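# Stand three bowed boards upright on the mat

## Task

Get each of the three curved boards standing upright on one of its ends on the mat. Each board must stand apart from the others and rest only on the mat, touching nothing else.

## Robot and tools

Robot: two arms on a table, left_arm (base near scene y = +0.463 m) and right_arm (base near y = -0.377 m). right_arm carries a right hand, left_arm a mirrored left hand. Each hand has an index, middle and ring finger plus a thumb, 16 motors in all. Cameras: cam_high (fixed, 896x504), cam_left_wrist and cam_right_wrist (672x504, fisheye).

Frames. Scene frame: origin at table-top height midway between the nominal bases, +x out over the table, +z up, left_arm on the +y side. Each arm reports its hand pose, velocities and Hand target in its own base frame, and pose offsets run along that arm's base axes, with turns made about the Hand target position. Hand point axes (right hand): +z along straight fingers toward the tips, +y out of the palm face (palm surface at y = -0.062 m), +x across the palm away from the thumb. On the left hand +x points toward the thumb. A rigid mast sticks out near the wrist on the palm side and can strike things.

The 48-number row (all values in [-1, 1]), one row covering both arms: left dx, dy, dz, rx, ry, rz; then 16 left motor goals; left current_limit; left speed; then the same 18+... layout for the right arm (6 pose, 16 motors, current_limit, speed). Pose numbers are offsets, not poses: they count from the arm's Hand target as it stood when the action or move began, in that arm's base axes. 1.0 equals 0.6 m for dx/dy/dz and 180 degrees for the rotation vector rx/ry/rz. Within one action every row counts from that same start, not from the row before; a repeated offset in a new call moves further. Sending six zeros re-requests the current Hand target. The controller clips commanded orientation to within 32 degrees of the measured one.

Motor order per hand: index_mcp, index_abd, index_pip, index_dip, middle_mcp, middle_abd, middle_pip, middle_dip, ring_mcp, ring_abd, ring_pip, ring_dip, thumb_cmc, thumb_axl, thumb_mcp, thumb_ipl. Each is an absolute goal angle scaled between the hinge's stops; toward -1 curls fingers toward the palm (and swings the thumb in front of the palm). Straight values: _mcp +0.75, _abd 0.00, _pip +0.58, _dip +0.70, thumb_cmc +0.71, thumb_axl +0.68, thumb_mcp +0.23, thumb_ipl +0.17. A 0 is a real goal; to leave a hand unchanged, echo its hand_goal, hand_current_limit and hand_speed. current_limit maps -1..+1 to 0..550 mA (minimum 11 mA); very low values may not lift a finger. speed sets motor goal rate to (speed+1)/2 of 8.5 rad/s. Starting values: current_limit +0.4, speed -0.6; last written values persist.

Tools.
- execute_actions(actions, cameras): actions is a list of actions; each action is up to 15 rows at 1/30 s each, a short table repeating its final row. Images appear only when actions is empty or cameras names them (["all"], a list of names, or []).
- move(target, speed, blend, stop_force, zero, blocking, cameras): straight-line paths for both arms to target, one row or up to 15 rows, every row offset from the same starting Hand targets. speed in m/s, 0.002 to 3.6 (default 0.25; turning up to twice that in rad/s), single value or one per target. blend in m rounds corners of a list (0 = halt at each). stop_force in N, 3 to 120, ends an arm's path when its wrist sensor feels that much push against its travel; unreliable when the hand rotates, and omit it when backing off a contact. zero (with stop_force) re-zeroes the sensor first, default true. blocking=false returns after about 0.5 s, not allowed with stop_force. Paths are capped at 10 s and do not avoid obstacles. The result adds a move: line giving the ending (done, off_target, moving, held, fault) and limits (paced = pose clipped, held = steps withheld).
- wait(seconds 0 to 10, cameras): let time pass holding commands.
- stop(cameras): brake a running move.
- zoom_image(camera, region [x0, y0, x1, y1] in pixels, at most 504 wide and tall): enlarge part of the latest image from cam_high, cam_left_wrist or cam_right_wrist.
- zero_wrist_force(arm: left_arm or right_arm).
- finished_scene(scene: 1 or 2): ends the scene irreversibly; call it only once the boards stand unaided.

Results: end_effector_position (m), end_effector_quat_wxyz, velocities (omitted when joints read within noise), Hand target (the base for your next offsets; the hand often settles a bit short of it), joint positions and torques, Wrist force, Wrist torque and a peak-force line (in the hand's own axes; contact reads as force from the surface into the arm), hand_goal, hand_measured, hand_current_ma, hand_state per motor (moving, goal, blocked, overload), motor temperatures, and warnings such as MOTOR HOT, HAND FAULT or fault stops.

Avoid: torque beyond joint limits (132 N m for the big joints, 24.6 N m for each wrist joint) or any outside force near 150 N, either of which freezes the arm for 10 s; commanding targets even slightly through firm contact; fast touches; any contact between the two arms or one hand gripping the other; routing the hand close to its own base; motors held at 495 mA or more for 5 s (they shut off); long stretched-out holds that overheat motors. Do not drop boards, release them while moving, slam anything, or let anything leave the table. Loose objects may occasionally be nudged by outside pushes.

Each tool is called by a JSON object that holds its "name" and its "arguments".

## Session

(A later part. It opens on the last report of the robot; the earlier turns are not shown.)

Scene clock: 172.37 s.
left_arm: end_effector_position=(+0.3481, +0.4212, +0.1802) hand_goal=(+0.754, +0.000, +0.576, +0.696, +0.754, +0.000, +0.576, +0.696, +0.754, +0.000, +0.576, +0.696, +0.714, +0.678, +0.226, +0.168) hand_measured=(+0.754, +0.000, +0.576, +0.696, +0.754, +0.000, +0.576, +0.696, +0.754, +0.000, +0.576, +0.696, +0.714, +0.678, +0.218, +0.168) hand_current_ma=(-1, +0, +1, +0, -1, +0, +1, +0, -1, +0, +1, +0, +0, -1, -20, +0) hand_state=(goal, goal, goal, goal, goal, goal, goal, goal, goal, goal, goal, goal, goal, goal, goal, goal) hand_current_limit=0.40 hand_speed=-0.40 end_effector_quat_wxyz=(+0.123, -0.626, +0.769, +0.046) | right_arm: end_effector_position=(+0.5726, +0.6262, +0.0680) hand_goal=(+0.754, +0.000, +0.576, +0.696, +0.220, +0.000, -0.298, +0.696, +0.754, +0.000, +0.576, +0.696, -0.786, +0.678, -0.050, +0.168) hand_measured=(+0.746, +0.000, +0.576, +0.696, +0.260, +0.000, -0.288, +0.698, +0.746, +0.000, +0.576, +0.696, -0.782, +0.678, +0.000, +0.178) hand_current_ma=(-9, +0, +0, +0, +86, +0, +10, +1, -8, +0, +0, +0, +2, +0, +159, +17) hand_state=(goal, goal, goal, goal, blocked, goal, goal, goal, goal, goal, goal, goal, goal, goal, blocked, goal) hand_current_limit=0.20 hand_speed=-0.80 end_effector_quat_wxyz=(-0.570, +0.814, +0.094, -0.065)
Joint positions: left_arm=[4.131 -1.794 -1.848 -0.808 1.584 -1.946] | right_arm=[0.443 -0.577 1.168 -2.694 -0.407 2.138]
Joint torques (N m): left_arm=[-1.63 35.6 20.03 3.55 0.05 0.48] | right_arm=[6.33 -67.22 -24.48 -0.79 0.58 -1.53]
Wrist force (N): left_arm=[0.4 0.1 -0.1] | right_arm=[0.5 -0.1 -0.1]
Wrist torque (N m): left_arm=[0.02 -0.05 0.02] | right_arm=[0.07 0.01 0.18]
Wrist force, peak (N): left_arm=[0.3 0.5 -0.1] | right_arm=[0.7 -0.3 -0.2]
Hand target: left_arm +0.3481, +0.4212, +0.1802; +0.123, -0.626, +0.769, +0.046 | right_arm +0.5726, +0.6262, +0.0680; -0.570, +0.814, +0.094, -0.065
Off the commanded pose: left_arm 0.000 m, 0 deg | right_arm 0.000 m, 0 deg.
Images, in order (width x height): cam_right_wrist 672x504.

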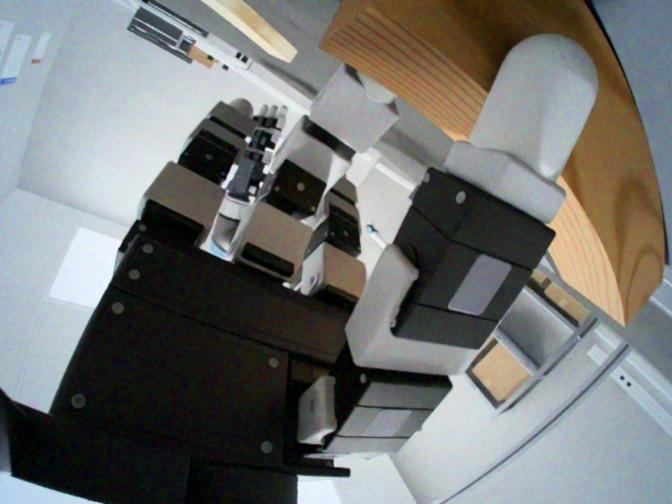

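{"name": "execute_actions", "arguments": {"actions": [[[0,0,0,0,0,0,0.754,0,0.576,0.696,0.754,0,0.576,0.696,0.754,0,0.576,0.696,0.714,0.678,0.226,0.168,0.4,-0.4,0,0,0,0,0,0,0.754,0,0.576,0.696,0.17,0,-0.298,0.696,0.754,0,0.576,0.696,-0.786,0.678,-0.1,0.168,0.4,-0.8]],[[0,0,0,0,0,0,0.754,0,0.576,0.696,0.754,0,0.576,0.696,0.754,0,0.576,0.696,0.714,0.678,0.226,0.168,0.4,-0.4,0,0,0,0,0,0,0.754,0,0.576,0.696,0.12,0,-0.298,0.696,0.754,0,0.576,0.696,-0.786,0.678,-0.14,0.168,0.4,-0.8]],[[0,0,0,0,0,0,0.754,0,0.576,0.696,0.754,0,0.576,0.696,0.754,0,0.576,0.696,0.714,0.678,0.226,0.168,0.4,-0.4,0,0,0,0,0,0,0.754,0,0.576,0.696,0.12,0,-0.298,0.696,0.754,0,0.576,0.696,-0.786,0.678,-0.14,0.168,0.4,-0.8]]], "cameras": ["cam_right_wrist"]}}

Scene clock: 176.43 s.
left_arm: end_effector_position=(+0.3481, +0.4212, +0.1802) hand_goal=(+0.754, +0.000, +0.576, +0.696, +0.754, +0.000, +0.576, +0.696, +0.754, +0.000, +0.576, +0.696, +0.714, +0.678, +0.226, +0.168) hand_measured=(+0.754, +0.000, +0.576, +0.696, +0.754, +0.000, +0.576, +0.696, +0.754, +0.000, +0.576, +0.696, +0.714, +0.678, +0.218, +0.168) hand_current_ma=(-1, +0, +1, +0, -1, +0, +1, +0, -1, +0, +1, +0, +0, -1, -20, +0) hand_state=(goal, goal, goal, goal, goal, goal, goal, goal, goal, goal, goal, goal, goal, goal, goal, goal) hand_current_limit=0.40 hand_speed=-0.40 end_effector_quat_wxyz=(+0.123, -0.626, +0.769, +0.046) | right_arm: end_effector_position=(+0.5726, +0.6262, +0.0680) hand_goal=(+0.754, +0.000, +0.576, +0.696, +0.120, +0.000, -0.298, +0.696, +0.754, +0.000, +0.576, +0.696, -0.786, +0.678, -0.140, +0.168) hand_measured=(+0.746, +0.000, +0.576, +0.696, +0.246, -0.004, -0.270, +0.708, +0.746, +0.000, +0.576, +0.696, -0.786, +0.678, -0.012, +0.190) hand_current_ma=(-9, +0, +0, +0, +385, -3, +46, +13, -8, +0, +0, +0, +0, +0, +385, +48) hand_state=(goal, goal, goal, goal, blocked, goal, blocked, goal, goal, goal, goal, goal, goal, goal, blocked, blocked) hand_current_limit=0.40 hand_speed=-0.80 end_effector_quat_wxyz=(-0.570, +0.814, +0.094, -0.065)
Joint positions: left_arm=[4.131 -1.794 -1.848 -0.808 1.584 -1.946] | right_arm=[0.443 -0.577 1.168 -2.694 -0.407 2.138]
Joint torques (N m): left_arm=[-0.9 35.88 20.5 3.91 0 0.61] | right_arm=[6.48 -63.33 -23.18 -1 0.73 -1.56]
Wrist force (N): left_arm=[0.3 0.0 -0.2] | right_arm=[1.1 -1.0 -0.4]
Wrist torque (N m): left_arm=[0.01 -0.04 0.02] | right_arm=[0.05 -0.01 0.16]
Wrist force, peak (N): left_arm=[0.4 0.3 0.0] | right_arm=[1.2 -1.2 -0.7]
Hand target: left_arm +0.3481, +0.4212, +0.1802; +0.123, -0.626, +0.769, +0.046 | right_arm +0.5726, +0.6262, +0.0680; -0.570, +0.814, +0.094, -0.065
Off the commanded pose: left_arm 0.000 m, 0 deg | right_arm 0.000 m, 0 deg.
Images, in order (width x height): cam_right_wrist 672x504.

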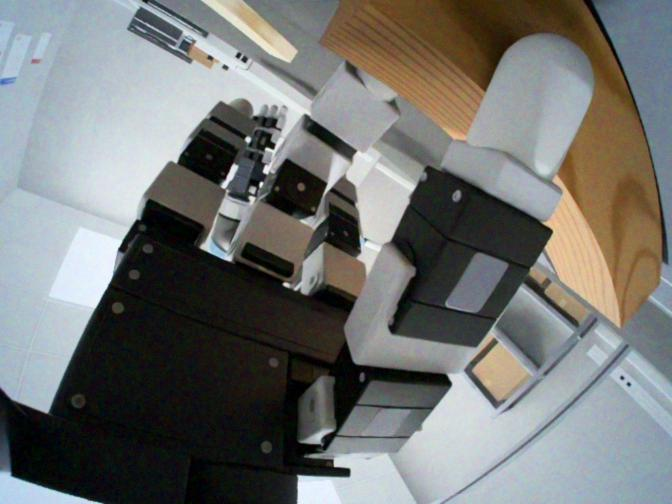

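{"name": "move", "arguments": {"target": [[0,0,0,0,0,0,0.754,0,0.576,0.696,0.754,0,0.576,0.696,0.754,0,0.576,0.696,0.714,0.678,0.226,0.168,0.4,-0.4,-0.0041,-0.0009,0.017,0,0,0,0.754,0,0.576,0.696,0.12,0,-0.298,0.696,0.754,0,0.576,0.696,-0.786,0.678,-0.14,0.168,0.4,-0.8],[0,0,0,0,0,0,0.754,0,0.576,0.696,0.754,0,0.576,0.696,0.754,0,0.576,0.696,0.714,0.678,0.226,0.168,0.4,-0.4,-0.0091,-0.0021,0.0402,0,0,0,0.754,0,0.576,0.696,0.12,0,-0.298,0.696,0.754,0,0.576,0.696,-0.786,0.678,-0.14,0.168,0.4,-0.8],[0,0,0,0,0,0,0.754,0,0.576,0.696,0.754,0,0.576,0.696,0.754,0,0.576,0.696,0.714,0.678,0.226,0.168,0.4,-0.4,-0.0403,-0.0093,0.1253,0,0,0,0.754,0,0.576,0.696,0.12,0,-0.298,0.696,0.754,0,0.576,0.696,-0.786,0.678,-0.14,0.168,0.4,-0.8]], "speed": 0.03, "blend": [0.005, 0.01, 0], "cameras": ["cam_high", "cam_right_wrist"]}}

{"name": "zoom_image", "arguments": {"camera": "cam_high", "region": [430, 190, 580, 340]}}

Scene clock: 184.53 s.
left_arm: end_effector_position=(+0.3481, +0.4212, +0.1802) hand_goal=(+0.754, +0.000, +0.576, +0.696, +0.754, +0.000, +0.576, +0.696, +0.754, +0.000, +0.576, +0.696, +0.714, +0.678, +0.226, +0.168) hand_measured=(+0.754, +0.000, +0.576, +0.696, +0.754, +0.000, +0.576, +0.696, +0.754, +0.000, +0.576, +0.696, +0.714, +0.678, +0.218, +0.168) hand_current_ma=(-1, +0, +1, +0, -1, +0, +1, +0, -1, +0, +1, +0, +0, -1, -20, +0) hand_state=(goal, goal, goal, goal, goal, goal, goal, goal, goal, goal, goal, goal, goal, goal, goal, goal) hand_current_limit=0.40 hand_speed=-0.40 end_effector_quat_wxyz=(+0.123, -0.626, +0.769, +0.046) | right_arm: end_effector_position=(+0.5483, +0.6206, +0.1432) hand_goal=(+0.754, +0.000, +0.576, +0.696, +0.120, +0.000, -0.298, +0.696, +0.754, +0.000, +0.576, +0.696, -0.786, +0.678, -0.140, +0.168) hand_measured=(+0.746, +0.000, +0.576, +0.696, +0.242, -0.002, -0.240, +0.726, +0.746, +0.000, +0.576, +0.696, -0.758, +0.686, -0.046, +0.190) hand_current_ma=(-9, +0, +0, +0, +385, -1, +134, +54, -8, +0, +0, +0, +46, +10, +385, +49) hand_state=(goal, goal, goal, goal, blocked, goal, blocked, blocked, goal, goal, goal, goal, blocked, goal, blocked, blocked) hand_current_limit=0.40 hand_speed=-0.80 end_effector_quat_wxyz=(-0.570, +0.814, +0.094, -0.065)
Joint positions: left_arm=[4.131 -1.794 -1.848 -0.808 1.584 -1.946] | right_arm=[0.45 -0.724 1.242 -2.634 -0.411 2.154]
Joint torques (N m): left_arm=[-1.7 35.76 20.43 3.8 0.07 0.68] | right_arm=[4.89 -51.38 -27.55 -4.02 0.33 0.97]
Wrist force (N): left_arm=[0.2 0.3 0.0] | right_arm=[-0.8 3.0 1.5]
Wrist torque (N m): left_arm=[0.03 -0.02 0.00] | right_arm=[0.15 0.02 0.18]
Wrist force, peak (N): left_arm=[0.6 0.3 -0.1] | right_arm=[-1.0 3.1 1.4]
Hand target: left_arm +0.3481, +0.4212, +0.1802; +0.123, -0.626, +0.769, +0.046 | right_arm +0.5484, +0.6206, +0.1431; -0.570, +0.814, +0.094, -0.065
Off the commanded pose: left_arm 0.000 m, 0 deg | right_arm 0.000 m, 0 deg.
move: done; blend cut to 0.0071 m at target 2
Images, in order (width x height): cam_high 896x504, cam_right_wrist 672x504.

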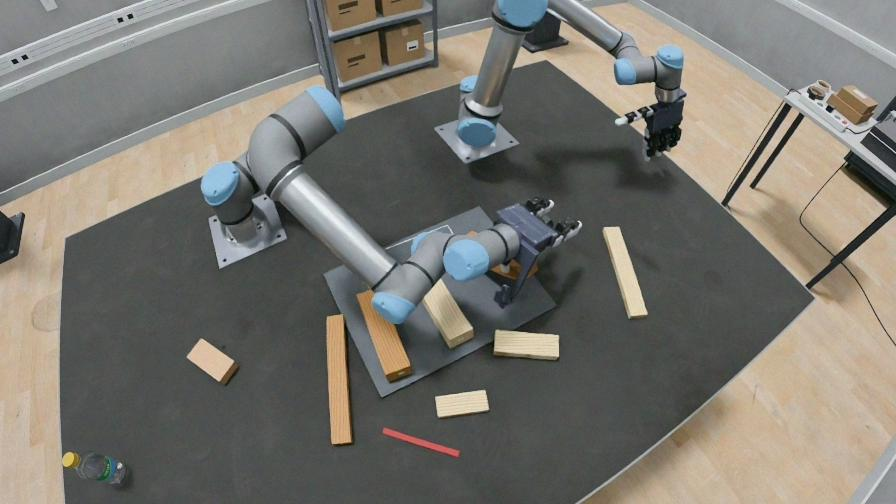

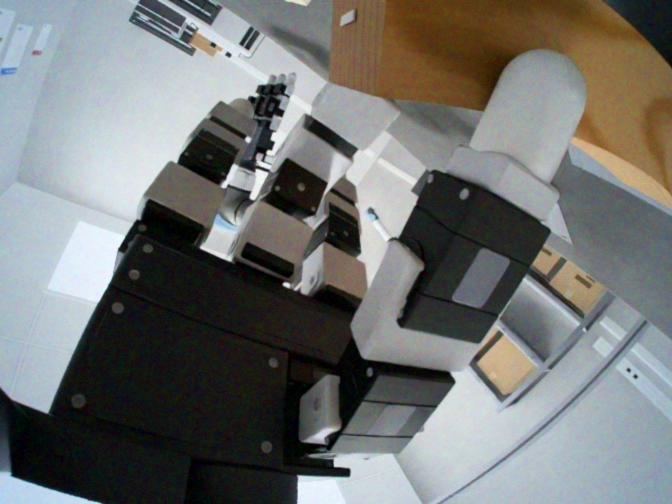

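Scaled by 3.360.

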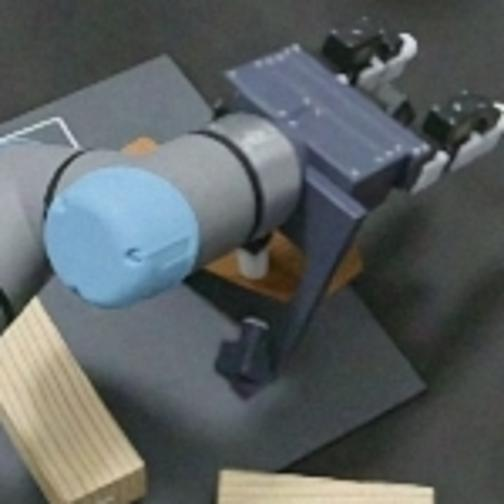

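{"name": "move", "arguments": {"target": [[0,0,0,0,0,0,0.754,0,0.576,0.696,0.754,0,0.576,0.696,0.754,0,0.576,0.696,0.714,0.678,0.226,0.168,0.4,-0.4,-0.0518,-0.0119,0.0743,0,0,0,0.754,0,0.576,0.696,0.12,0,-0.298,0.696,0.754,0,0.576,0.696,-0.786,0.678,-0.14,0.168,0.4,-0.8],[0,0,0,0,0,0,0.754,0,0.576,0.696,0.754,0,0.576,0.696,0.754,0,0.576,0.696,0.714,0.678,0.226,0.168,0.4,-0.4,-0.1205,-0.0277,0.1322,0,0,0,0.754,0,0.576,0.696,0.12,0,-0.298,0.696,0.754,0,0.576,0.696,-0.786,0.678,-0.14,0.168,0.4,-0.8]], "speed": 0.03, "blend": [0.008, 0], "cameras": ["cam_high", "cam_right_wrist"]}}

{"name": "zoom_image", "arguments": {"camera": "cam_high", "region": [430, 190, 580, 340]}}

Scene clock: 192.80 s.
left_arm: end_effector_position=(+0.3481, +0.4212, +0.1802) hand_goal=(+0.754, +0.000, +0.576, +0.696, +0.754, +0.000, +0.576, +0.696, +0.754, +0.000, +0.576, +0.696, +0.714, +0.678, +0.226, +0.168) hand_measured=(+0.754, +0.000, +0.576, +0.696, +0.754, +0.000, +0.576, +0.696, +0.754, +0.000, +0.576, +0.696, +0.714, +0.678, +0.218, +0.168) hand_current_ma=(-1, +0, +1, +0, -1, +0, +1, +0, -1, +0, +1, +0, +0, -1, -20, +0) hand_state=(goal, goal, goal, goal, goal, goal, goal, goal, goal, goal, goal, goal, goal, goal, goal, goal) hand_current_limit=0.40 hand_speed=-0.40 end_effector_quat_wxyz=(+0.123, -0.626, +0.769, +0.046) | right_arm: end_effector_position=(+0.4760, +0.6040, +0.2225) hand_goal=(+0.754, +0.000, +0.576, +0.696, +0.120, +0.000, -0.298, +0.696, +0.754, +0.000, +0.576, +0.696, -0.786, +0.678, -0.140, +0.168) hand_measured=(+0.746, +0.000, +0.576, +0.696, +0.242, -0.010, -0.238, +0.728, +0.746, +0.000, +0.576, +0.696, -0.752, +0.688, -0.048, +0.190) hand_current_ma=(-9, +0, +0, +0, +385, -9, +140, +58, -8, +0, +0, +0, +62, +14, +378, +50) hand_state=(goal, goal, goal, goal, blocked, goal, blocked, blocked, goal, goal, goal, goal, blocked, goal, blocked, blocked) hand_current_limit=0.40 hand_speed=-0.80 end_effector_quat_wxyz=(-0.570, +0.814, +0.094, -0.065)
Joint positions: left_arm=[4.131 -1.794 -1.848 -0.808 1.584 -1.946] | right_arm=[0.474 -0.953 1.44 -2.65 -0.424 2.205]
Joint torques (N m): left_arm=[-1.96 35.65 21.26 4.07 -0.01 0.74] | right_arm=[-0.33 -42.22 -27.99 -4.23 0.74 0.28]
Wrist force (N): left_arm=[-0.1 -0.2 -0.2] | right_arm=[-0.5 3.6 1.5]
Wrist torque (N m): left_arm=[0.00 0.02 -0.01] | right_arm=[0.22 0.02 0.18]
Wrist force, peak (N): left_arm=[0.5 -0.1 0.5] | right_arm=[-0.4 3.7 1.6]
Hand target: left_arm +0.3481, +0.4212, +0.1802; +0.123, -0.626, +0.769, +0.046 | right_arm +0.4761, +0.6040, +0.2225; -0.570, +0.814, +0.094, -0.065
Off the commanded pose: left_arm 0.000 m, 0 deg | right_arm 0.000 m, 0 deg.
move: done
Images, in order (width x height): cam_high 896x504, cam_right_wrist 672x504.

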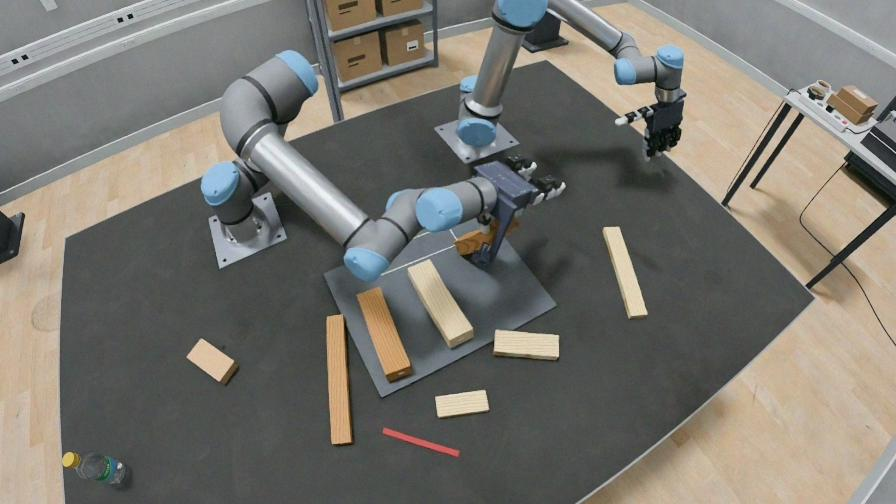

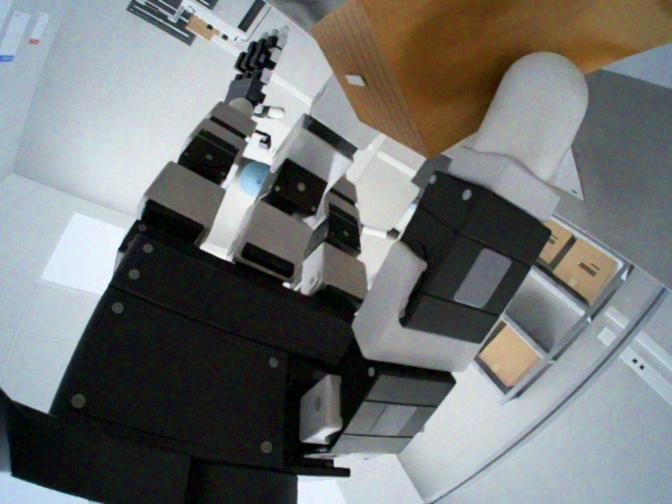

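Scaled by 3.360.

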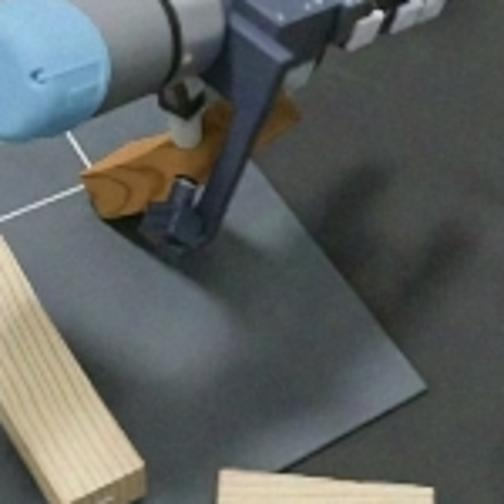

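{"name": "move", "arguments": {"target": [[0,0,0,0,0,0,0.754,0,0.576,0.696,0.754,0,0.576,0.696,0.754,0,0.576,0.696,0.714,0.678,0.226,0.168,0.4,-0.4,-0.0810,-0.0187,0.0377,0,0,0,0.754,0,0.576,0.696,0.12,0,-0.298,0.696,0.754,0,0.576,0.696,-0.786,0.678,-0.14,0.168,0.4,-0.8],[0,0,0,0,0,0,0.754,0,0.576,0.696,0.754,0,0.576,0.696,0.754,0,0.576,0.696,0.714,0.678,0.226,0.168,0.4,-0.4,-0.1688,-0.0388,0.0527,0,0,0,0.754,0,0.576,0.696,0.12,0,-0.298,0.696,0.754,0,0.576,0.696,-0.786,0.678,-0.14,0.168,0.4,-0.8]], "speed": 0.03, "blend": [0.008, 0], "cameras": ["cam_high", "cam_right_wrist"]}}

{"name": "zoom_image", "arguments": {"camera": "cam_high", "region": [410, 150, 560, 300]}}

Scene clock: 199.87 s.
left_arm: end_effector_position=(+0.3481, +0.4212, +0.1802) hand_goal=(+0.754, +0.000, +0.576, +0.696, +0.754, +0.000, +0.576, +0.696, +0.754, +0.000, +0.576, +0.696, +0.714, +0.678, +0.226, +0.168) hand_measured=(+0.754, +0.000, +0.576, +0.696, +0.754, +0.000, +0.576, +0.696, +0.754, +0.000, +0.576, +0.696, +0.714, +0.678, +0.218, +0.168) hand_current_ma=(-1, +0, +1, +0, -1, +0, +1, +0, -1, +0, +1, +0, +0, -1, -20, +0) hand_state=(goal, goal, goal, goal, goal, goal, goal, goal, goal, goal, goal, goal, goal, goal, goal, goal) hand_current_limit=0.40 hand_speed=-0.40 end_effector_quat_wxyz=(+0.123, -0.626, +0.769, +0.046) | right_arm: end_effector_position=(+0.3747, +0.5808, +0.2541) hand_goal=(+0.754, +0.000, +0.576, +0.696, +0.120, +0.000, -0.298, +0.696, +0.754, +0.000, +0.576, +0.696, -0.786, +0.678, -0.140, +0.168) hand_measured=(+0.746, +0.000, +0.576, +0.696, +0.242, -0.010, -0.236, +0.730, +0.746, +0.000, +0.576, +0.696, -0.752, +0.688, -0.048, +0.190) hand_current_ma=(-9, +0, +0, +0, +385, -9, +148, +62, -8, +0, +0, +0, +62, +14, +375, +51) hand_state=(goal, goal, goal, goal, blocked, goal, blocked, blocked, goal, goal, goal, goal, blocked, goal, blocked, blocked) hand_current_limit=0.40 hand_speed=-0.80 end_effector_quat_wxyz=(-0.570, +0.814, +0.094, -0.065)
Joint positions: left_arm=[4.131 -1.794 -1.848 -0.808 1.584 -1.946] | right_arm=[0.519 -1.166 1.709 -2.782 -0.45 2.289]
Joint torques (N m): left_arm=[-2.14 36.68 21.34 4.36 0.02 0.96] | right_arm=[-4.83 -35.92 -28.62 -1.07 1.57 -1.17]
Wrist force (N): left_arm=[0.2 0.2 -0.1] | right_arm=[-0.3 4.1 1.5]
Wrist torque (N m): left_arm=[0.03 -0.01 0.00] | right_arm=[0.23 0.04 0.17]
Wrist force, peak (N): left_arm=[0.5 0.3 -0.1] | right_arm=[-0.9 4.3 1.8]
Hand target: left_arm +0.3481, +0.4212, +0.1802; +0.123, -0.626, +0.769, +0.046 | right_arm +0.3748, +0.5807, +0.2541; -0.570, +0.814, +0.094, -0.065
Off the commanded pose: left_arm 0.000 m, 0 deg | right_arm 0.000 m, 0 deg.
move: done
Images, in order (width x height): cam_high 896x504, cam_right_wrist 672x504.

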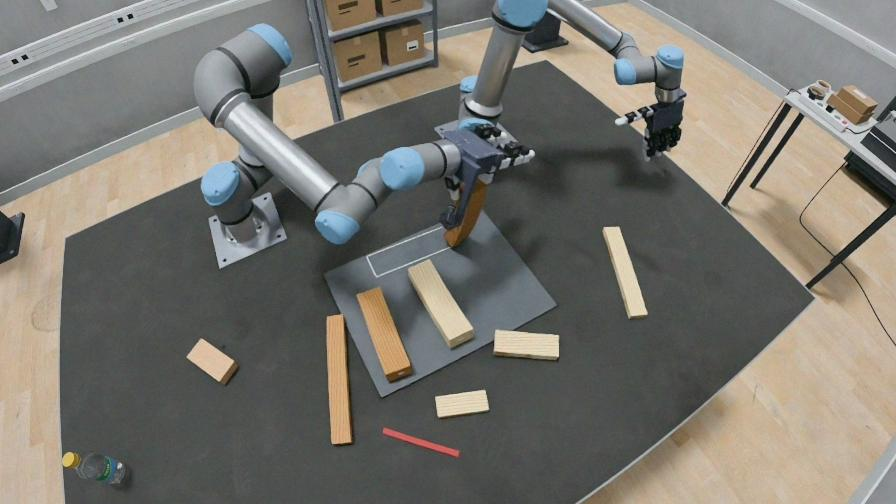

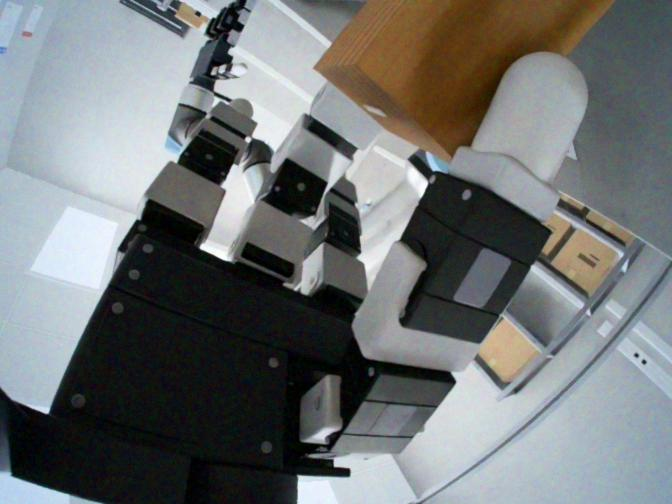

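Scaled by 3.360.

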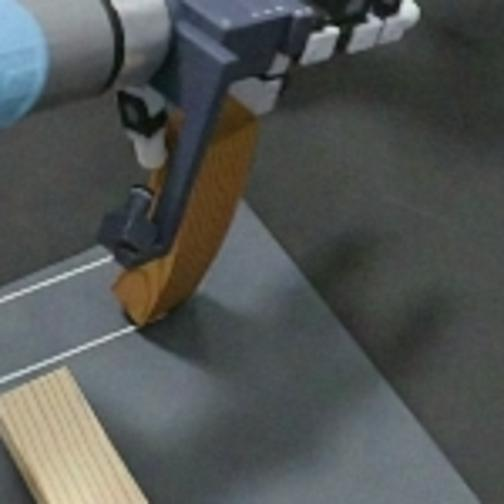

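{"name": "move", "arguments": {"target": [0,0,0,0,0,0,0.754,0,0.576,0.696,0.754,0,0.576,0.696,0.754,0,0.576,0.696,0.714,0.678,0.226,0.168,0.4,-0.4,0,0,-0.015,0,0,0,0.754,0,0.576,0.696,0.12,0,-0.298,0.696,0.754,0,0.576,0.696,-0.786,0.678,-0.14,0.168,0.4,-0.8], "speed": 0.01, "stop_force": 3}}

{"name": "zoom_image", "arguments": {"camera": "cam_high", "region": [410, 150, 560, 300]}}

Scene clock: 209.13 s.
left_arm: end_effector_position=(+0.3481, +0.4212, +0.1802) hand_goal=(+0.754, +0.000, +0.576, +0.696, +0.754, +0.000, +0.576, +0.696, +0.754, +0.000, +0.576, +0.696, +0.714, +0.678, +0.226, +0.168) hand_measured=(+0.754, +0.000, +0.576, +0.696, +0.754, +0.000, +0.576, +0.696, +0.754, +0.000, +0.576, +0.696, +0.714, +0.678, +0.218, +0.168) hand_current_ma=(-1, +0, +1, +0, -1, +0, +1, +0, -1, +0, +1, +0, +0, -1, -20, +0) hand_state=(goal, goal, goal, goal, goal, goal, goal, goal, goal, goal, goal, goal, goal, goal, goal, goal) hand_current_limit=0.40 hand_speed=-0.40 end_effector_quat_wxyz=(+0.123, -0.626, +0.769, +0.046) | right_arm: end_effector_position=(+0.3748, +0.5807, +0.2450) hand_goal=(+0.754, +0.000, +0.576, +0.696, +0.120, +0.000, -0.298, +0.696, +0.754, +0.000, +0.576, +0.696, -0.786, +0.678, -0.140, +0.168) hand_measured=(+0.746, +0.000, +0.576, +0.696, +0.242, -0.010, -0.236, +0.730, +0.746, +0.000, +0.576, +0.696, -0.752, +0.688, -0.048, +0.190) hand_current_ma=(-9, +0, +0, +0, +385, -9, +148, +62, -8, +0, +0, +0, +62, +14, +375, +51) hand_state=(goal, goal, goal, goal, blocked, goal, blocked, blocked, goal, goal, goal, goal, blocked, goal, blocked, blocked) hand_current_limit=0.40 hand_speed=-0.80 end_effector_quat_wxyz=(-0.570, +0.814, +0.094, -0.065)
Joint positions: left_arm=[4.131 -1.794 -1.848 -0.808 1.584 -1.946] | right_arm=[0.518 -1.155 1.719 -2.804 -0.45 2.289]
Joint torques (N m): left_arm=[-1.69 37.06 21.48 4.4 -0.23 1] | right_arm=[-6.48 -52.68 -27.97 -1.18 3.28 -0.37]
Wrist force (N): left_arm=[0.4 0.1 0.2] | right_arm=[-0.3 4.1 1.6]
Wrist torque (N m): left_arm=[0.00 -0.04 0.03] | right_arm=[0.21 0.05 0.18]
Wrist force, peak (N): left_arm=[0.6 -0.1 0.3] | right_arm=[-0.2 4.5 1.9]
Hand target: left_arm +0.3481, +0.4212, +0.1802; +0.123, -0.626, +0.769, +0.046 | right_arm +0.3748, +0.5807, +0.2451; -0.570, +0.814, +0.094, -0.065
Off the commanded pose: left_arm 0.000 m, 0 deg | right_arm 0.000 m, 0 deg.
move: done

Scaled by 3.360.
This view is cut from an older image: the scene may have changed since it was taken.

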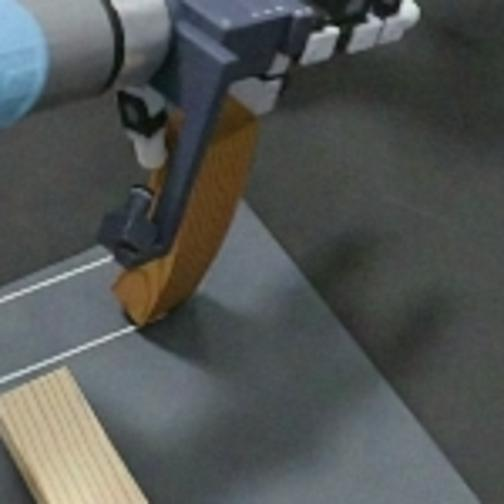

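{"name": "move", "arguments": {"target": [0,0,0,0,0,0,0.754,0,0.576,0.696,0.754,0,0.576,0.696,0.754,0,0.576,0.696,0.714,0.678,0.226,0.168,0.4,-0.4,0,0,-0.03,0,0,0,0.754,0,0.576,0.696,0.12,0,-0.298,0.696,0.754,0,0.576,0.696,-0.786,0.678,-0.14,0.168,0.4,-0.8], "speed": 0.01, "stop_force": 3, "cameras": ["cam_high", "cam_right_wrist"]}}

{"name": "zoom_image", "arguments": {"camera": "cam_high", "region": [430, 170, 510, 250]}}

Scene clock: 212.27 s.
left_arm: end_effector_position=(+0.3481, +0.4212, +0.1802) hand_goal=(+0.754, +0.000, +0.576, +0.696, +0.754, +0.000, +0.576, +0.696, +0.754, +0.000, +0.576, +0.696, +0.714, +0.678, +0.226, +0.168) hand_measured=(+0.754, +0.000, +0.576, +0.696, +0.754, +0.000, +0.576, +0.696, +0.754, +0.000, +0.576, +0.696, +0.714, +0.678, +0.218, +0.168) hand_current_ma=(-1, +0, +1, +0, -1, +0, +1, +0, -1, +0, +1, +0, +0, -1, -20, +0) hand_state=(goal, goal, goal, goal, goal, goal, goal, goal, goal, goal, goal, goal, goal, goal, goal, goal) hand_current_limit=0.40 hand_speed=-0.40 end_effector_quat_wxyz=(+0.123, -0.626, +0.769, +0.046) | right_arm: end_effector_position=(+0.3749, +0.5807, +0.2439) hand_goal=(+0.754, +0.000, +0.576, +0.696, +0.120, +0.000, -0.298, +0.696, +0.754, +0.000, +0.576, +0.696, -0.786, +0.678, -0.140, +0.168) hand_measured=(+0.746, +0.000, +0.576, +0.696, +0.242, -0.010, -0.236, +0.730, +0.746, +0.000, +0.576, +0.696, -0.752, +0.688, -0.048, +0.190) hand_current_ma=(-9, +0, +0, +0, +385, -9, +148, +62, -8, +0, +0, +0, +62, +14, +375, +51) hand_state=(goal, goal, goal, goal, blocked, goal, blocked, blocked, goal, goal, goal, goal, blocked, goal, blocked, blocked) hand_current_limit=0.40 hand_speed=-0.80 end_effector_quat_wxyz=(-0.570, +0.813, +0.094, -0.065)
Joint positions: left_arm=[4.131 -1.794 -1.848 -0.808 1.584 -1.946] | right_arm=[0.518 -1.153 1.72 -2.807 -0.45 2.289]
Joint torques (N m): left_arm=[-0.86 37.03 21.53 4.41 -0.17 1.15] | right_arm=[-6.43 -50.95 -27.17 -1.91 0.44 1]
Wrist force (N): left_arm=[0.0 0.2 -0.1] | right_arm=[-0.2 1.4 0.7]
Wrist torque (N m): left_arm=[0.03 0.00 -0.01] | right_arm=[0.09 0.05 0.14]
Wrist force, peak (N): left_arm=[-0.2 0.7 -0.2] | right_arm=[-0.2 4.3 1.9]
Hand target: left_arm +0.3481, +0.4212, +0.1802; +0.123, -0.626, +0.769, +0.046 | right_arm +0.3749, +0.5807, +0.2439; -0.570, +0.813, +0.094, -0.065 (not the last commanded pose)
Off the commanded pose: left_arm 0.000 m, 0 deg | right_arm 0.017 m, 0 deg.
move: contact (right_arm)
Images, in order (width x height): cam_high 896x504, cam_right_wrist 672x504.

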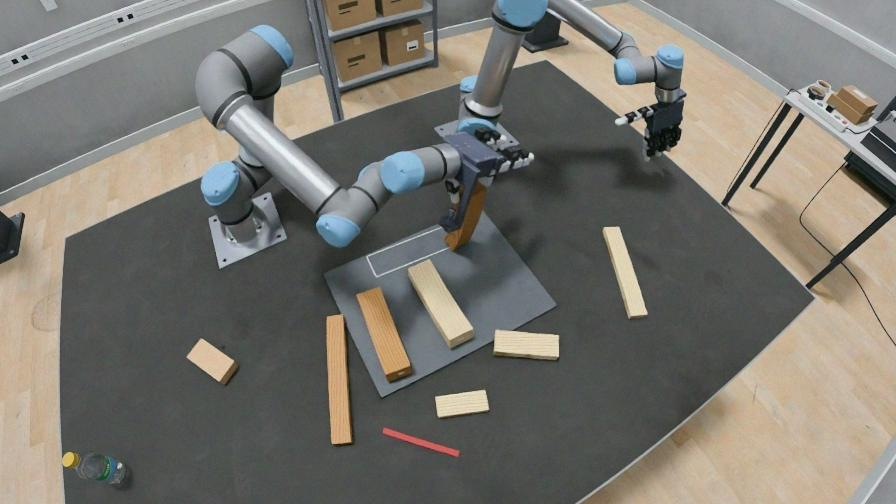

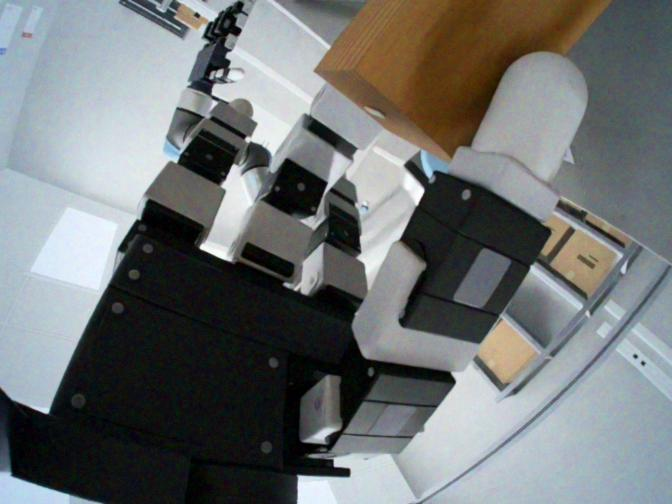

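Scaled by 6.300.

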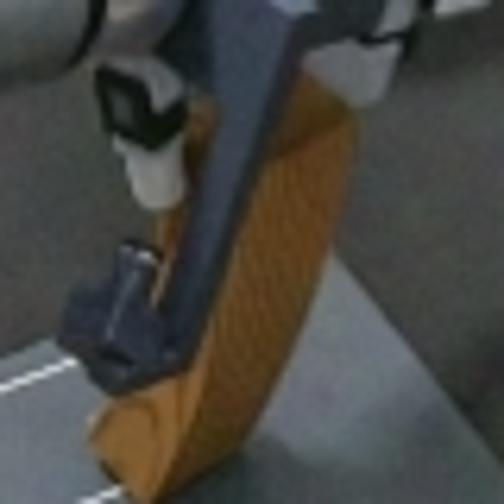

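{"name": "move", "arguments": {"target": [[0,0,0,0,0,0,0.754,0,0.576,0.696,0.754,0,0.576,0.696,0.754,0,0.576,0.696,0.714,0.678,0.226,0.168,0.4,-0.4,-0.0296,-0.0068,0.001,0,0,0,0.754,0,0.576,0.696,0.12,0,-0.298,0.696,0.754,0,0.576,0.696,-0.786,0.678,-0.14,0.168,0.4,-0.8],[0,0,0,0,0,0,0.754,0,0.576,0.696,0.754,0,0.576,0.696,0.754,0,0.576,0.696,0.714,0.678,0.226,0.168,0.4,-0.4,-0.0630,-0.0145,-0.0015,0,0,0,0.754,0,0.576,0.696,0.12,0,-0.298,0.696,0.754,0,0.576,0.696,-0.786,0.678,-0.14,0.168,0.4,-0.8]], "speed": 0.015, "blend": [0.003, 0], "cameras": ["cam_high", "cam_right_wrist"]}}

{"name": "zoom_image", "arguments": {"camera": "cam_high", "region": [420, 160, 510, 250]}}

Scene clock: 225.07 s.
left_arm: end_effector_position=(+0.3481, +0.4212, +0.1802) hand_goal=(+0.754, +0.000, +0.576, +0.696, +0.754, +0.000, +0.576, +0.696, +0.754, +0.000, +0.576, +0.696, +0.714, +0.678, +0.226, +0.168) hand_measured=(+0.754, +0.000, +0.576, +0.696, +0.754, +0.000, +0.576, +0.696, +0.754, +0.000, +0.576, +0.696, +0.714, +0.678, +0.218, +0.168) hand_current_ma=(-1, +0, +1, +0, -1, +0, +1, +0, -1, +0, +1, +0, +0, -1, -20, +0) hand_state=(goal, goal, goal, goal, goal, goal, goal, goal, goal, goal, goal, goal, goal, goal, goal, goal) hand_current_limit=0.40 hand_speed=-0.40 end_effector_quat_wxyz=(+0.123, -0.626, +0.769, +0.046) | right_arm: end_effector_position=(+0.3369, +0.5720, +0.2431) hand_goal=(+0.754, +0.000, +0.576, +0.696, +0.120, +0.000, -0.298, +0.696, +0.754, +0.000, +0.576, +0.696, -0.786, +0.678, -0.140, +0.168) hand_measured=(+0.746, +0.000, +0.576, +0.696, +0.242, -0.010, -0.236, +0.730, +0.746, +0.000, +0.576, +0.696, -0.752, +0.688, -0.048, +0.192) hand_current_ma=(-9, +0, +0, +0, +385, -9, +148, +62, -8, +0, +0, +0, +62, +14, +375, +55) hand_state=(goal, goal, goal, goal, blocked, goal, blocked, blocked, goal, goal, goal, goal, blocked, goal, blocked, blocked) hand_current_limit=0.40 hand_speed=-0.80 end_effector_quat_wxyz=(-0.570, +0.813, +0.094, -0.065)
Joint positions: left_arm=[4.131 -1.794 -1.848 -0.808 1.584 -1.946] | right_arm=[0.539 -1.214 1.821 -2.879 -0.463 2.325]
Joint torques (N m): left_arm=[-1 37.88 22.56 4.31 -0.16 1.26] | right_arm=[1.18 -32.7 -29.91 -1.65 0.75 1.02]
Wrist force (N): left_arm=[0.2 0.0 -0.1] | right_arm=[0.1 3.8 1.6]
Wrist torque (N m): left_arm=[0.00 -0.03 0.02] | right_arm=[0.25 0.02 0.16]
Wrist force, peak (N): left_arm=[0.0 0.7 0.1] | right_arm=[0.1 3.8 1.6]
Hand target: left_arm +0.3481, +0.4212, +0.1802; +0.123, -0.626, +0.769, +0.046 | right_arm +0.3371, +0.5720, +0.2430; -0.570, +0.813, +0.094, -0.065
Off the commanded pose: left_arm 0.000 m, 0 deg | right_arm 0.000 m, 0 deg.
move: done
Images, in order (width x height): cam_high 896x504, cam_right_wrist 672x504.

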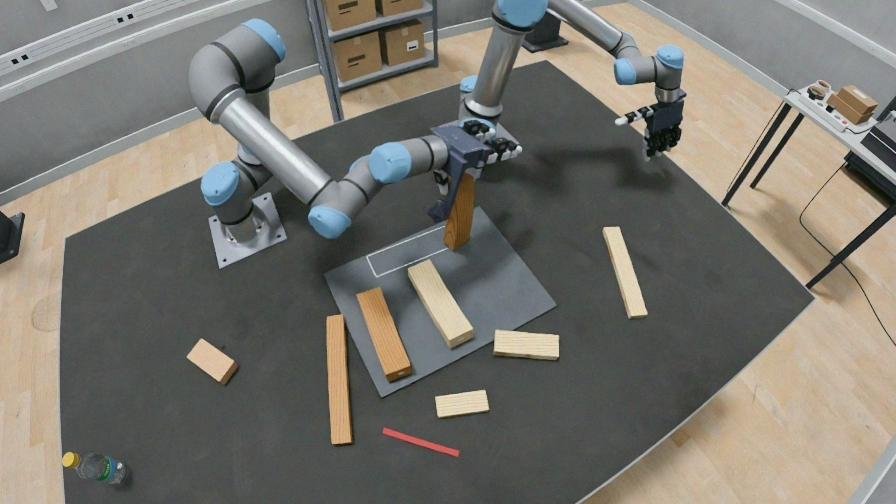

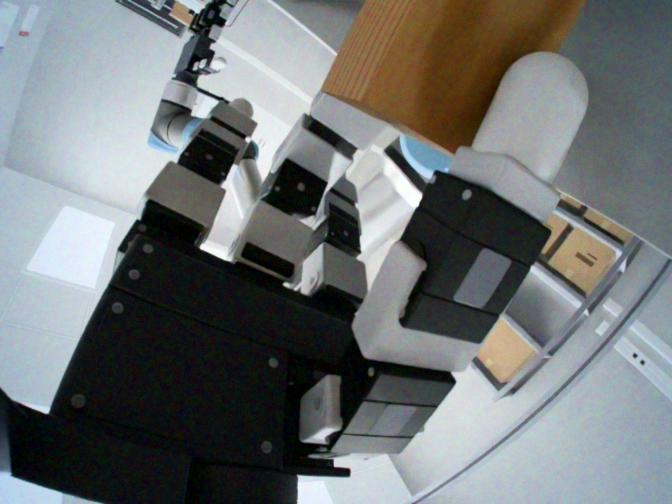

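Scaled by 5.600.

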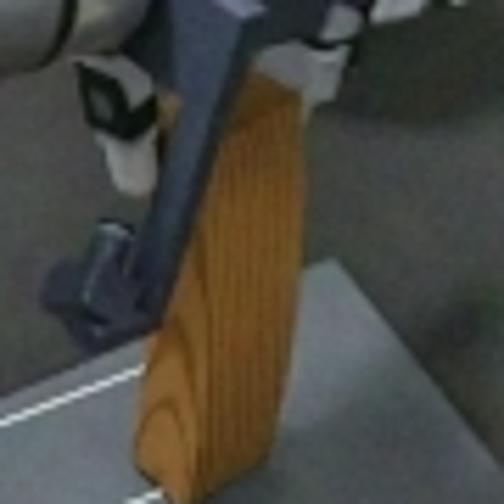

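{"name": "move", "arguments": {"target": [0,0,0,0,0,0,0.754,0,0.576,0.696,0.754,0,0.576,0.696,0.754,0,0.576,0.696,0.714,0.678,0.226,0.168,0.4,-0.4,-0.0328,-0.0076,-0.006,0,0,0,0.754,0,0.576,0.696,0.12,0,-0.298,0.696,0.754,0,0.576,0.696,-0.786,0.678,-0.14,0.168,0.4,-0.8], "speed": 0.01}}

{"name": "move", "arguments": {"target": [0,0,0,0,0,0,0.754,0,0.576,0.696,0.754,0,0.576,0.696,0.754,0,0.576,0.696,0.714,0.678,0.226,0.168,0.4,-0.4,0,0,-0.015,0,0,0,0.754,0,0.576,0.696,0.12,0,-0.298,0.696,0.754,0,0.576,0.696,-0.786,0.678,-0.14,0.168,0.4,-0.8], "speed": 0.006, "stop_force": 5, "cameras": ["cam_high", "cam_right_wrist"]}}

{"name": "zoom_image", "arguments": {"camera": "cam_high", "region": [420, 160, 510, 250]}}

{"name": "zoom_image", "arguments": {"camera": "cam_high", "region": [435, 210, 485, 260]}}

Scene clock: 230.97 s.
left_arm: end_effector_position=(+0.3481, +0.4212, +0.1802) hand_goal=(+0.754, +0.000, +0.576, +0.696, +0.754, +0.000, +0.576, +0.696, +0.754, +0.000, +0.576, +0.696, +0.714, +0.678, +0.226, +0.168) hand_measured=(+0.754, +0.000, +0.576, +0.696, +0.754, +0.000, +0.576, +0.696, +0.754, +0.000, +0.576, +0.696, +0.714, +0.678, +0.218, +0.168) hand_current_ma=(-1, +0, +1, +0, -1, +0, +1, +0, -1, +0, +1, +0, +0, -1, -20, +0) hand_state=(goal, goal, goal, goal, goal, goal, goal, goal, goal, goal, goal, goal, goal, goal, goal, goal) hand_current_limit=0.40 hand_speed=-0.40 end_effector_quat_wxyz=(+0.123, -0.626, +0.769, +0.046) | right_arm: end_effector_position=(+0.3173, +0.5674, +0.2394) hand_goal=(+0.754, +0.000, +0.576, +0.696, +0.120, +0.000, -0.298, +0.696, +0.754, +0.000, +0.576, +0.696, -0.786, +0.678, -0.140, +0.168) hand_measured=(+0.746, +0.000, +0.576, +0.696, +0.242, -0.010, -0.236, +0.730, +0.746, +0.000, +0.576, +0.696, -0.752, +0.688, -0.048, +0.192) hand_current_ma=(-9, +0, +0, +0, +385, -9, +148, +62, -8, +0, +0, +0, +62, +14, +375, +57) hand_state=(goal, goal, goal, goal, blocked, goal, blocked, blocked, goal, goal, goal, goal, blocked, goal, blocked, blocked) hand_current_limit=0.40 hand_speed=-0.80 end_effector_quat_wxyz=(-0.570, +0.813, +0.094, -0.065)
Joint positions: left_arm=[4.131 -1.794 -1.848 -0.808 1.584 -1.946] | right_arm=[0.551 -1.239 1.873 -2.924 -0.47 2.345]
Joint torques (N m): left_arm=[-1.21 38.07 22.94 4.45 -0.24 1.5] | right_arm=[4.23 -37.74 -24.85 -3.22 0.4 1.8]
Wrist force (N): left_arm=[0.0 0.1 0.0] | right_arm=[0.2 3.2 1.3]
Wrist torque (N m): left_arm=[0.02 0.01 -0.01] | right_arm=[0.25 0.03 0.15]
Wrist force, peak (N): left_arm=[0.6 0.4 0.4] | right_arm=[0.0 3.9 1.6]
Hand target: left_arm +0.3481, +0.4212, +0.1802; +0.123, -0.626, +0.769, +0.046 | right_arm +0.3174, +0.5675, +0.2394; -0.570, +0.813, +0.094, -0.065
Off the commanded pose: left_arm 0.000 m, 0 deg | right_arm 0.000 m, 0 deg.
move: done

Scene clock: 232.10 s.
left_arm: end_effector_position=(+0.3481, +0.4212, +0.1802) hand_goal=(+0.754, +0.000, +0.576, +0.696, +0.754, +0.000, +0.576, +0.696, +0.754, +0.000, +0.576, +0.696, +0.714, +0.678, +0.226, +0.168) hand_measured=(+0.754, +0.000, +0.576, +0.696, +0.754, +0.000, +0.576, +0.696, +0.754, +0.000, +0.576, +0.696, +0.714, +0.678, +0.218, +0.168) hand_current_ma=(-1, +0, +1, +0, -1, +0, +1, +0, -1, +0, +1, +0, +0, -1, -20, +0) hand_state=(goal, goal, goal, goal, goal, goal, goal, goal, goal, goal, goal, goal, goal, goal, goal, goal) hand_current_limit=0.40 hand_speed=-0.40 end_effector_quat_wxyz=(+0.123, -0.626, +0.769, +0.046) | right_arm: end_effector_position=(+0.3174, +0.5675, +0.2389) hand_goal=(+0.754, +0.000, +0.576, +0.696, +0.120, +0.000, -0.298, +0.696, +0.754, +0.000, +0.576, +0.696, -0.786, +0.678, -0.140, +0.168) hand_measured=(+0.746, +0.000, +0.576, +0.696, +0.242, -0.010, -0.236, +0.730, +0.746, +0.000, +0.576, +0.696, -0.752, +0.688, -0.048, +0.192) hand_current_ma=(-9, +0, +0, +0, +385, -9, +148, +62, -8, +0, +0, +0, +64, +15, +375, +57) hand_state=(goal, goal, goal, goal, blocked, goal, blocked, blocked, goal, goal, goal, goal, blocked, goal, blocked, blocked) hand_current_limit=0.40 hand_speed=-0.80 end_effector_quat_wxyz=(-0.570, +0.813, +0.094, -0.064)
Joint positions: left_arm=[4.131 -1.794 -1.848 -0.808 1.584 -1.946] | right_arm=[0.551 -1.238 1.874 -2.925 -0.47 2.345]
Joint torques (N m): left_arm=[-1.24 37.85 22.39 4.62 -0.29 1.4] | right_arm=[2.25 -44.85 -26 -0.75 1.1 -0.17]
Wrist force (N): left_arm=[0.1 -0.1 0.1] | right_arm=[-0.8 -1.0 -0.3]
Wrist torque (N m): left_arm=[-0.01 0.00 0.01] | right_arm=[0.03 0.10 0.10]
Wrist force, peak (N): left_arm=[0.3 0.4 -0.2] | right_arm=[-1.3 -4.2 -1.3]
Hand target: left_arm +0.3481, +0.4212, +0.1802; +0.123, -0.626, +0.769, +0.046 | right_arm +0.3174, +0.5675, +0.2389; -0.570, +0.813, +0.094, -0.064 (not the last commanded pose)
Off the commanded pose: left_arm 0.000 m, 0 deg | right_arm 0.009 m, 0 deg.
move: contact (right_arm)
Images, in order (width x height): cam_high 896x504, cam_right_wrist 672x504.

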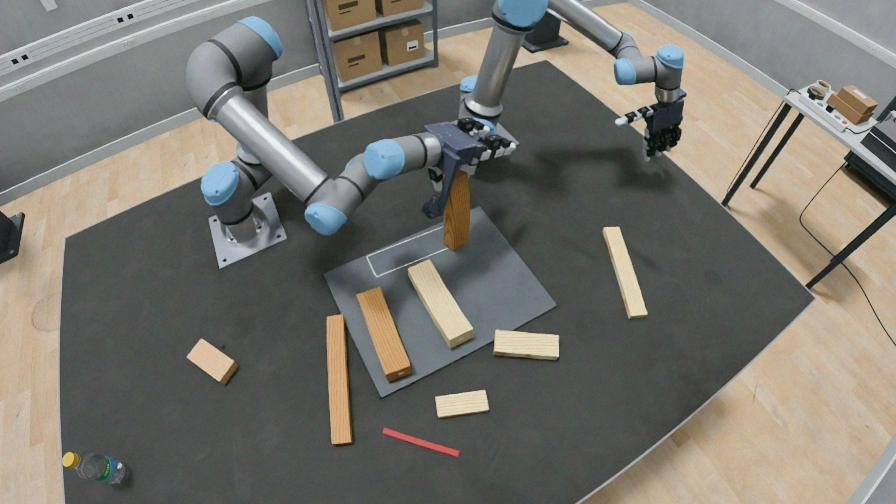

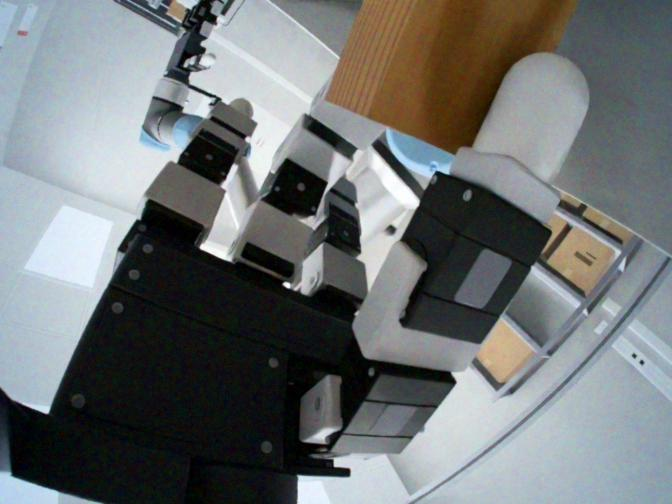

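Scaled by 5.600.

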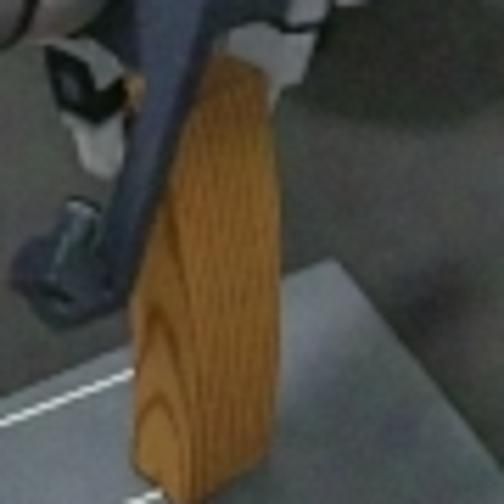

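Scaled by 10.080.

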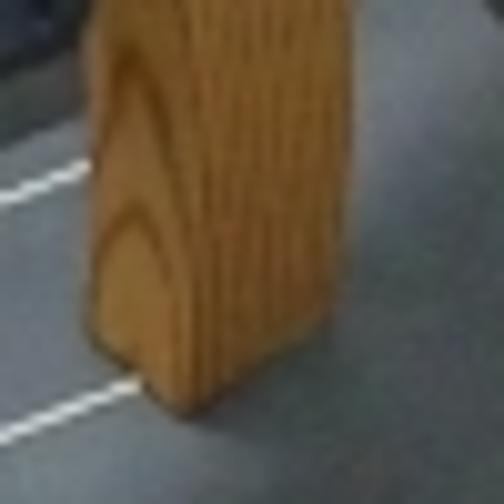

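{"name": "move", "arguments": {"target": [0,0,0,0,0,0,0.754,0,0.576,0.696,0.754,0,0.576,0.696,0.754,0,0.576,0.696,0.714,0.678,0.226,0.168,0.4,-0.4,-0.0162,-0.0037,-0.0027,0,0,0,0.754,0,0.576,0.696,0.12,0,-0.298,0.696,0.754,0,0.576,0.696,-0.786,0.678,-0.14,0.168,0.4,-0.8], "speed": 0.01, "cameras": ["cam_high"]}}

{"name": "zoom_image", "arguments": {"camera": "cam_high", "region": [435, 160, 485, 210]}}

{"name": "zoom_image", "arguments": {"camera": "cam_high", "region": [435, 210, 485, 260]}}

Scene clock: 252.13 s.
left_arm: end_effector_position=(+0.3481, +0.4212, +0.1802) hand_goal=(+0.754, +0.000, +0.576, +0.696, +0.754, +0.000, +0.576, +0.696, +0.754, +0.000, +0.576, +0.696, +0.714, +0.678, +0.226, +0.168) hand_measured=(+0.754, +0.000, +0.576, +0.696, +0.754, +0.000, +0.576, +0.696, +0.754, +0.000, +0.576, +0.696, +0.714, +0.678, +0.218, +0.168) hand_current_ma=(-1, +0, +1, +0, -1, +0, +1, +0, -1, +0, +1, +0, +0, -1, -20, +0) hand_state=(goal, goal, goal, goal, goal, goal, goal, goal, goal, goal, goal, goal, goal, goal, goal, goal) hand_current_limit=0.40 hand_speed=-0.40 end_effector_quat_wxyz=(+0.123, -0.626, +0.769, +0.046) | right_arm: end_effector_position=(+0.3075, +0.5653, +0.2373) hand_goal=(+0.754, +0.000, +0.576, +0.696, +0.120, +0.000, -0.298, +0.696, +0.754, +0.000, +0.576, +0.696, -0.786, +0.678, -0.140, +0.168) hand_measured=(+0.746, +0.000, +0.576, +0.696, +0.242, -0.012, -0.236, +0.730, +0.746, +0.000, +0.576, +0.696, -0.752, +0.688, -0.048, +0.192) hand_current_ma=(-9, +0, +0, +0, +385, -11, +148, +62, -8, +0, +0, +0, +66, +16, +375, +59) hand_state=(goal, goal, goal, goal, blocked, goal, blocked, blocked, goal, goal, goal, goal, blocked, goal, blocked, blocked) hand_current_limit=0.40 hand_speed=-0.80 end_effector_quat_wxyz=(-0.570, +0.813, +0.094, -0.064)
Joint positions: left_arm=[4.131 -1.794 -1.848 -0.808 1.584 -1.946] | right_arm=[0.557 -1.251 1.899 -2.947 -0.475 2.355]
Joint torques (N m): left_arm=[-0.55 38.1 21.95 4.45 -0.2 1.41] | right_arm=[4.26 -35.58 -22.82 -2.86 -0.24 1.74]
Wrist force (N): left_arm=[-0.1 0.1 -0.1] | right_arm=[-0.1 -0.8 0.6]
Wrist torque (N m): left_arm=[0.03 0.02 -0.01] | right_arm=[0.14 0.06 0.05]
Wrist force, peak (N): left_arm=[0.5 0.4 -0.5] | right_arm=[-1.0 -1.2 -0.2]
Hand target: left_arm +0.3481, +0.4212, +0.1802; +0.123, -0.626, +0.769, +0.046 | right_arm +0.3076, +0.5653, +0.2373; -0.570, +0.813, +0.094, -0.064
Off the commanded pose: left_arm 0.000 m, 0 deg | right_arm 0.000 m, 0 deg.
move: done
Images, in order (width x height): cam_high 896x504.

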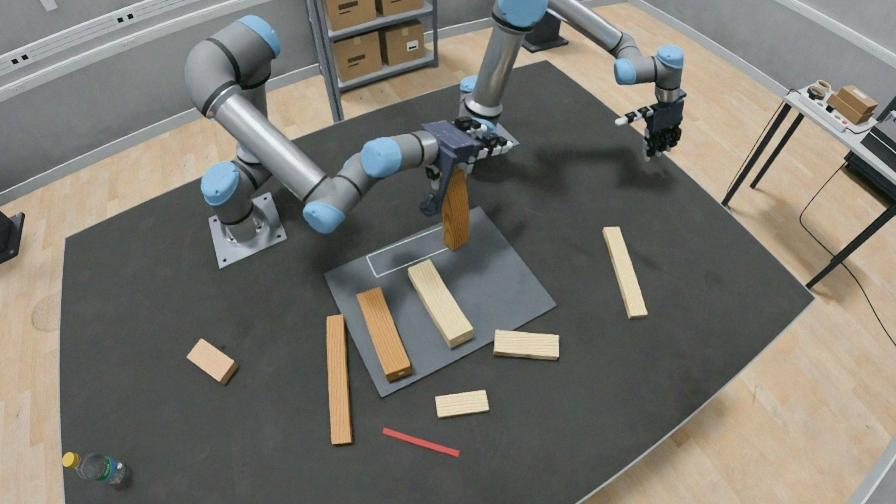

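Scaled by 10.080.

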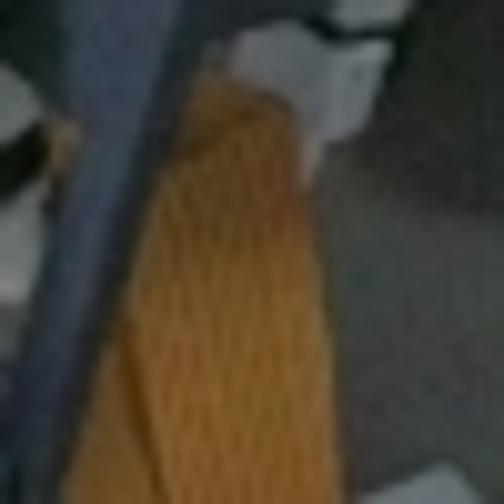

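Scaled by 10.080.

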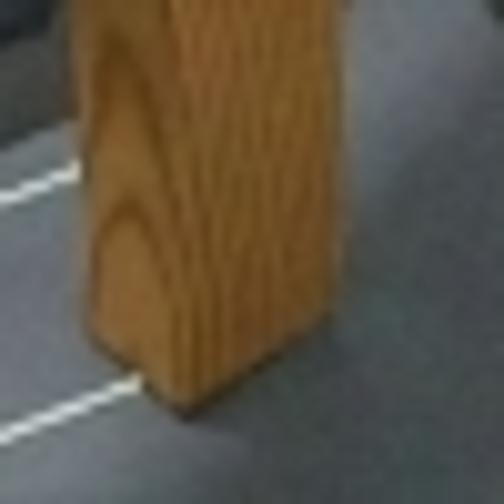

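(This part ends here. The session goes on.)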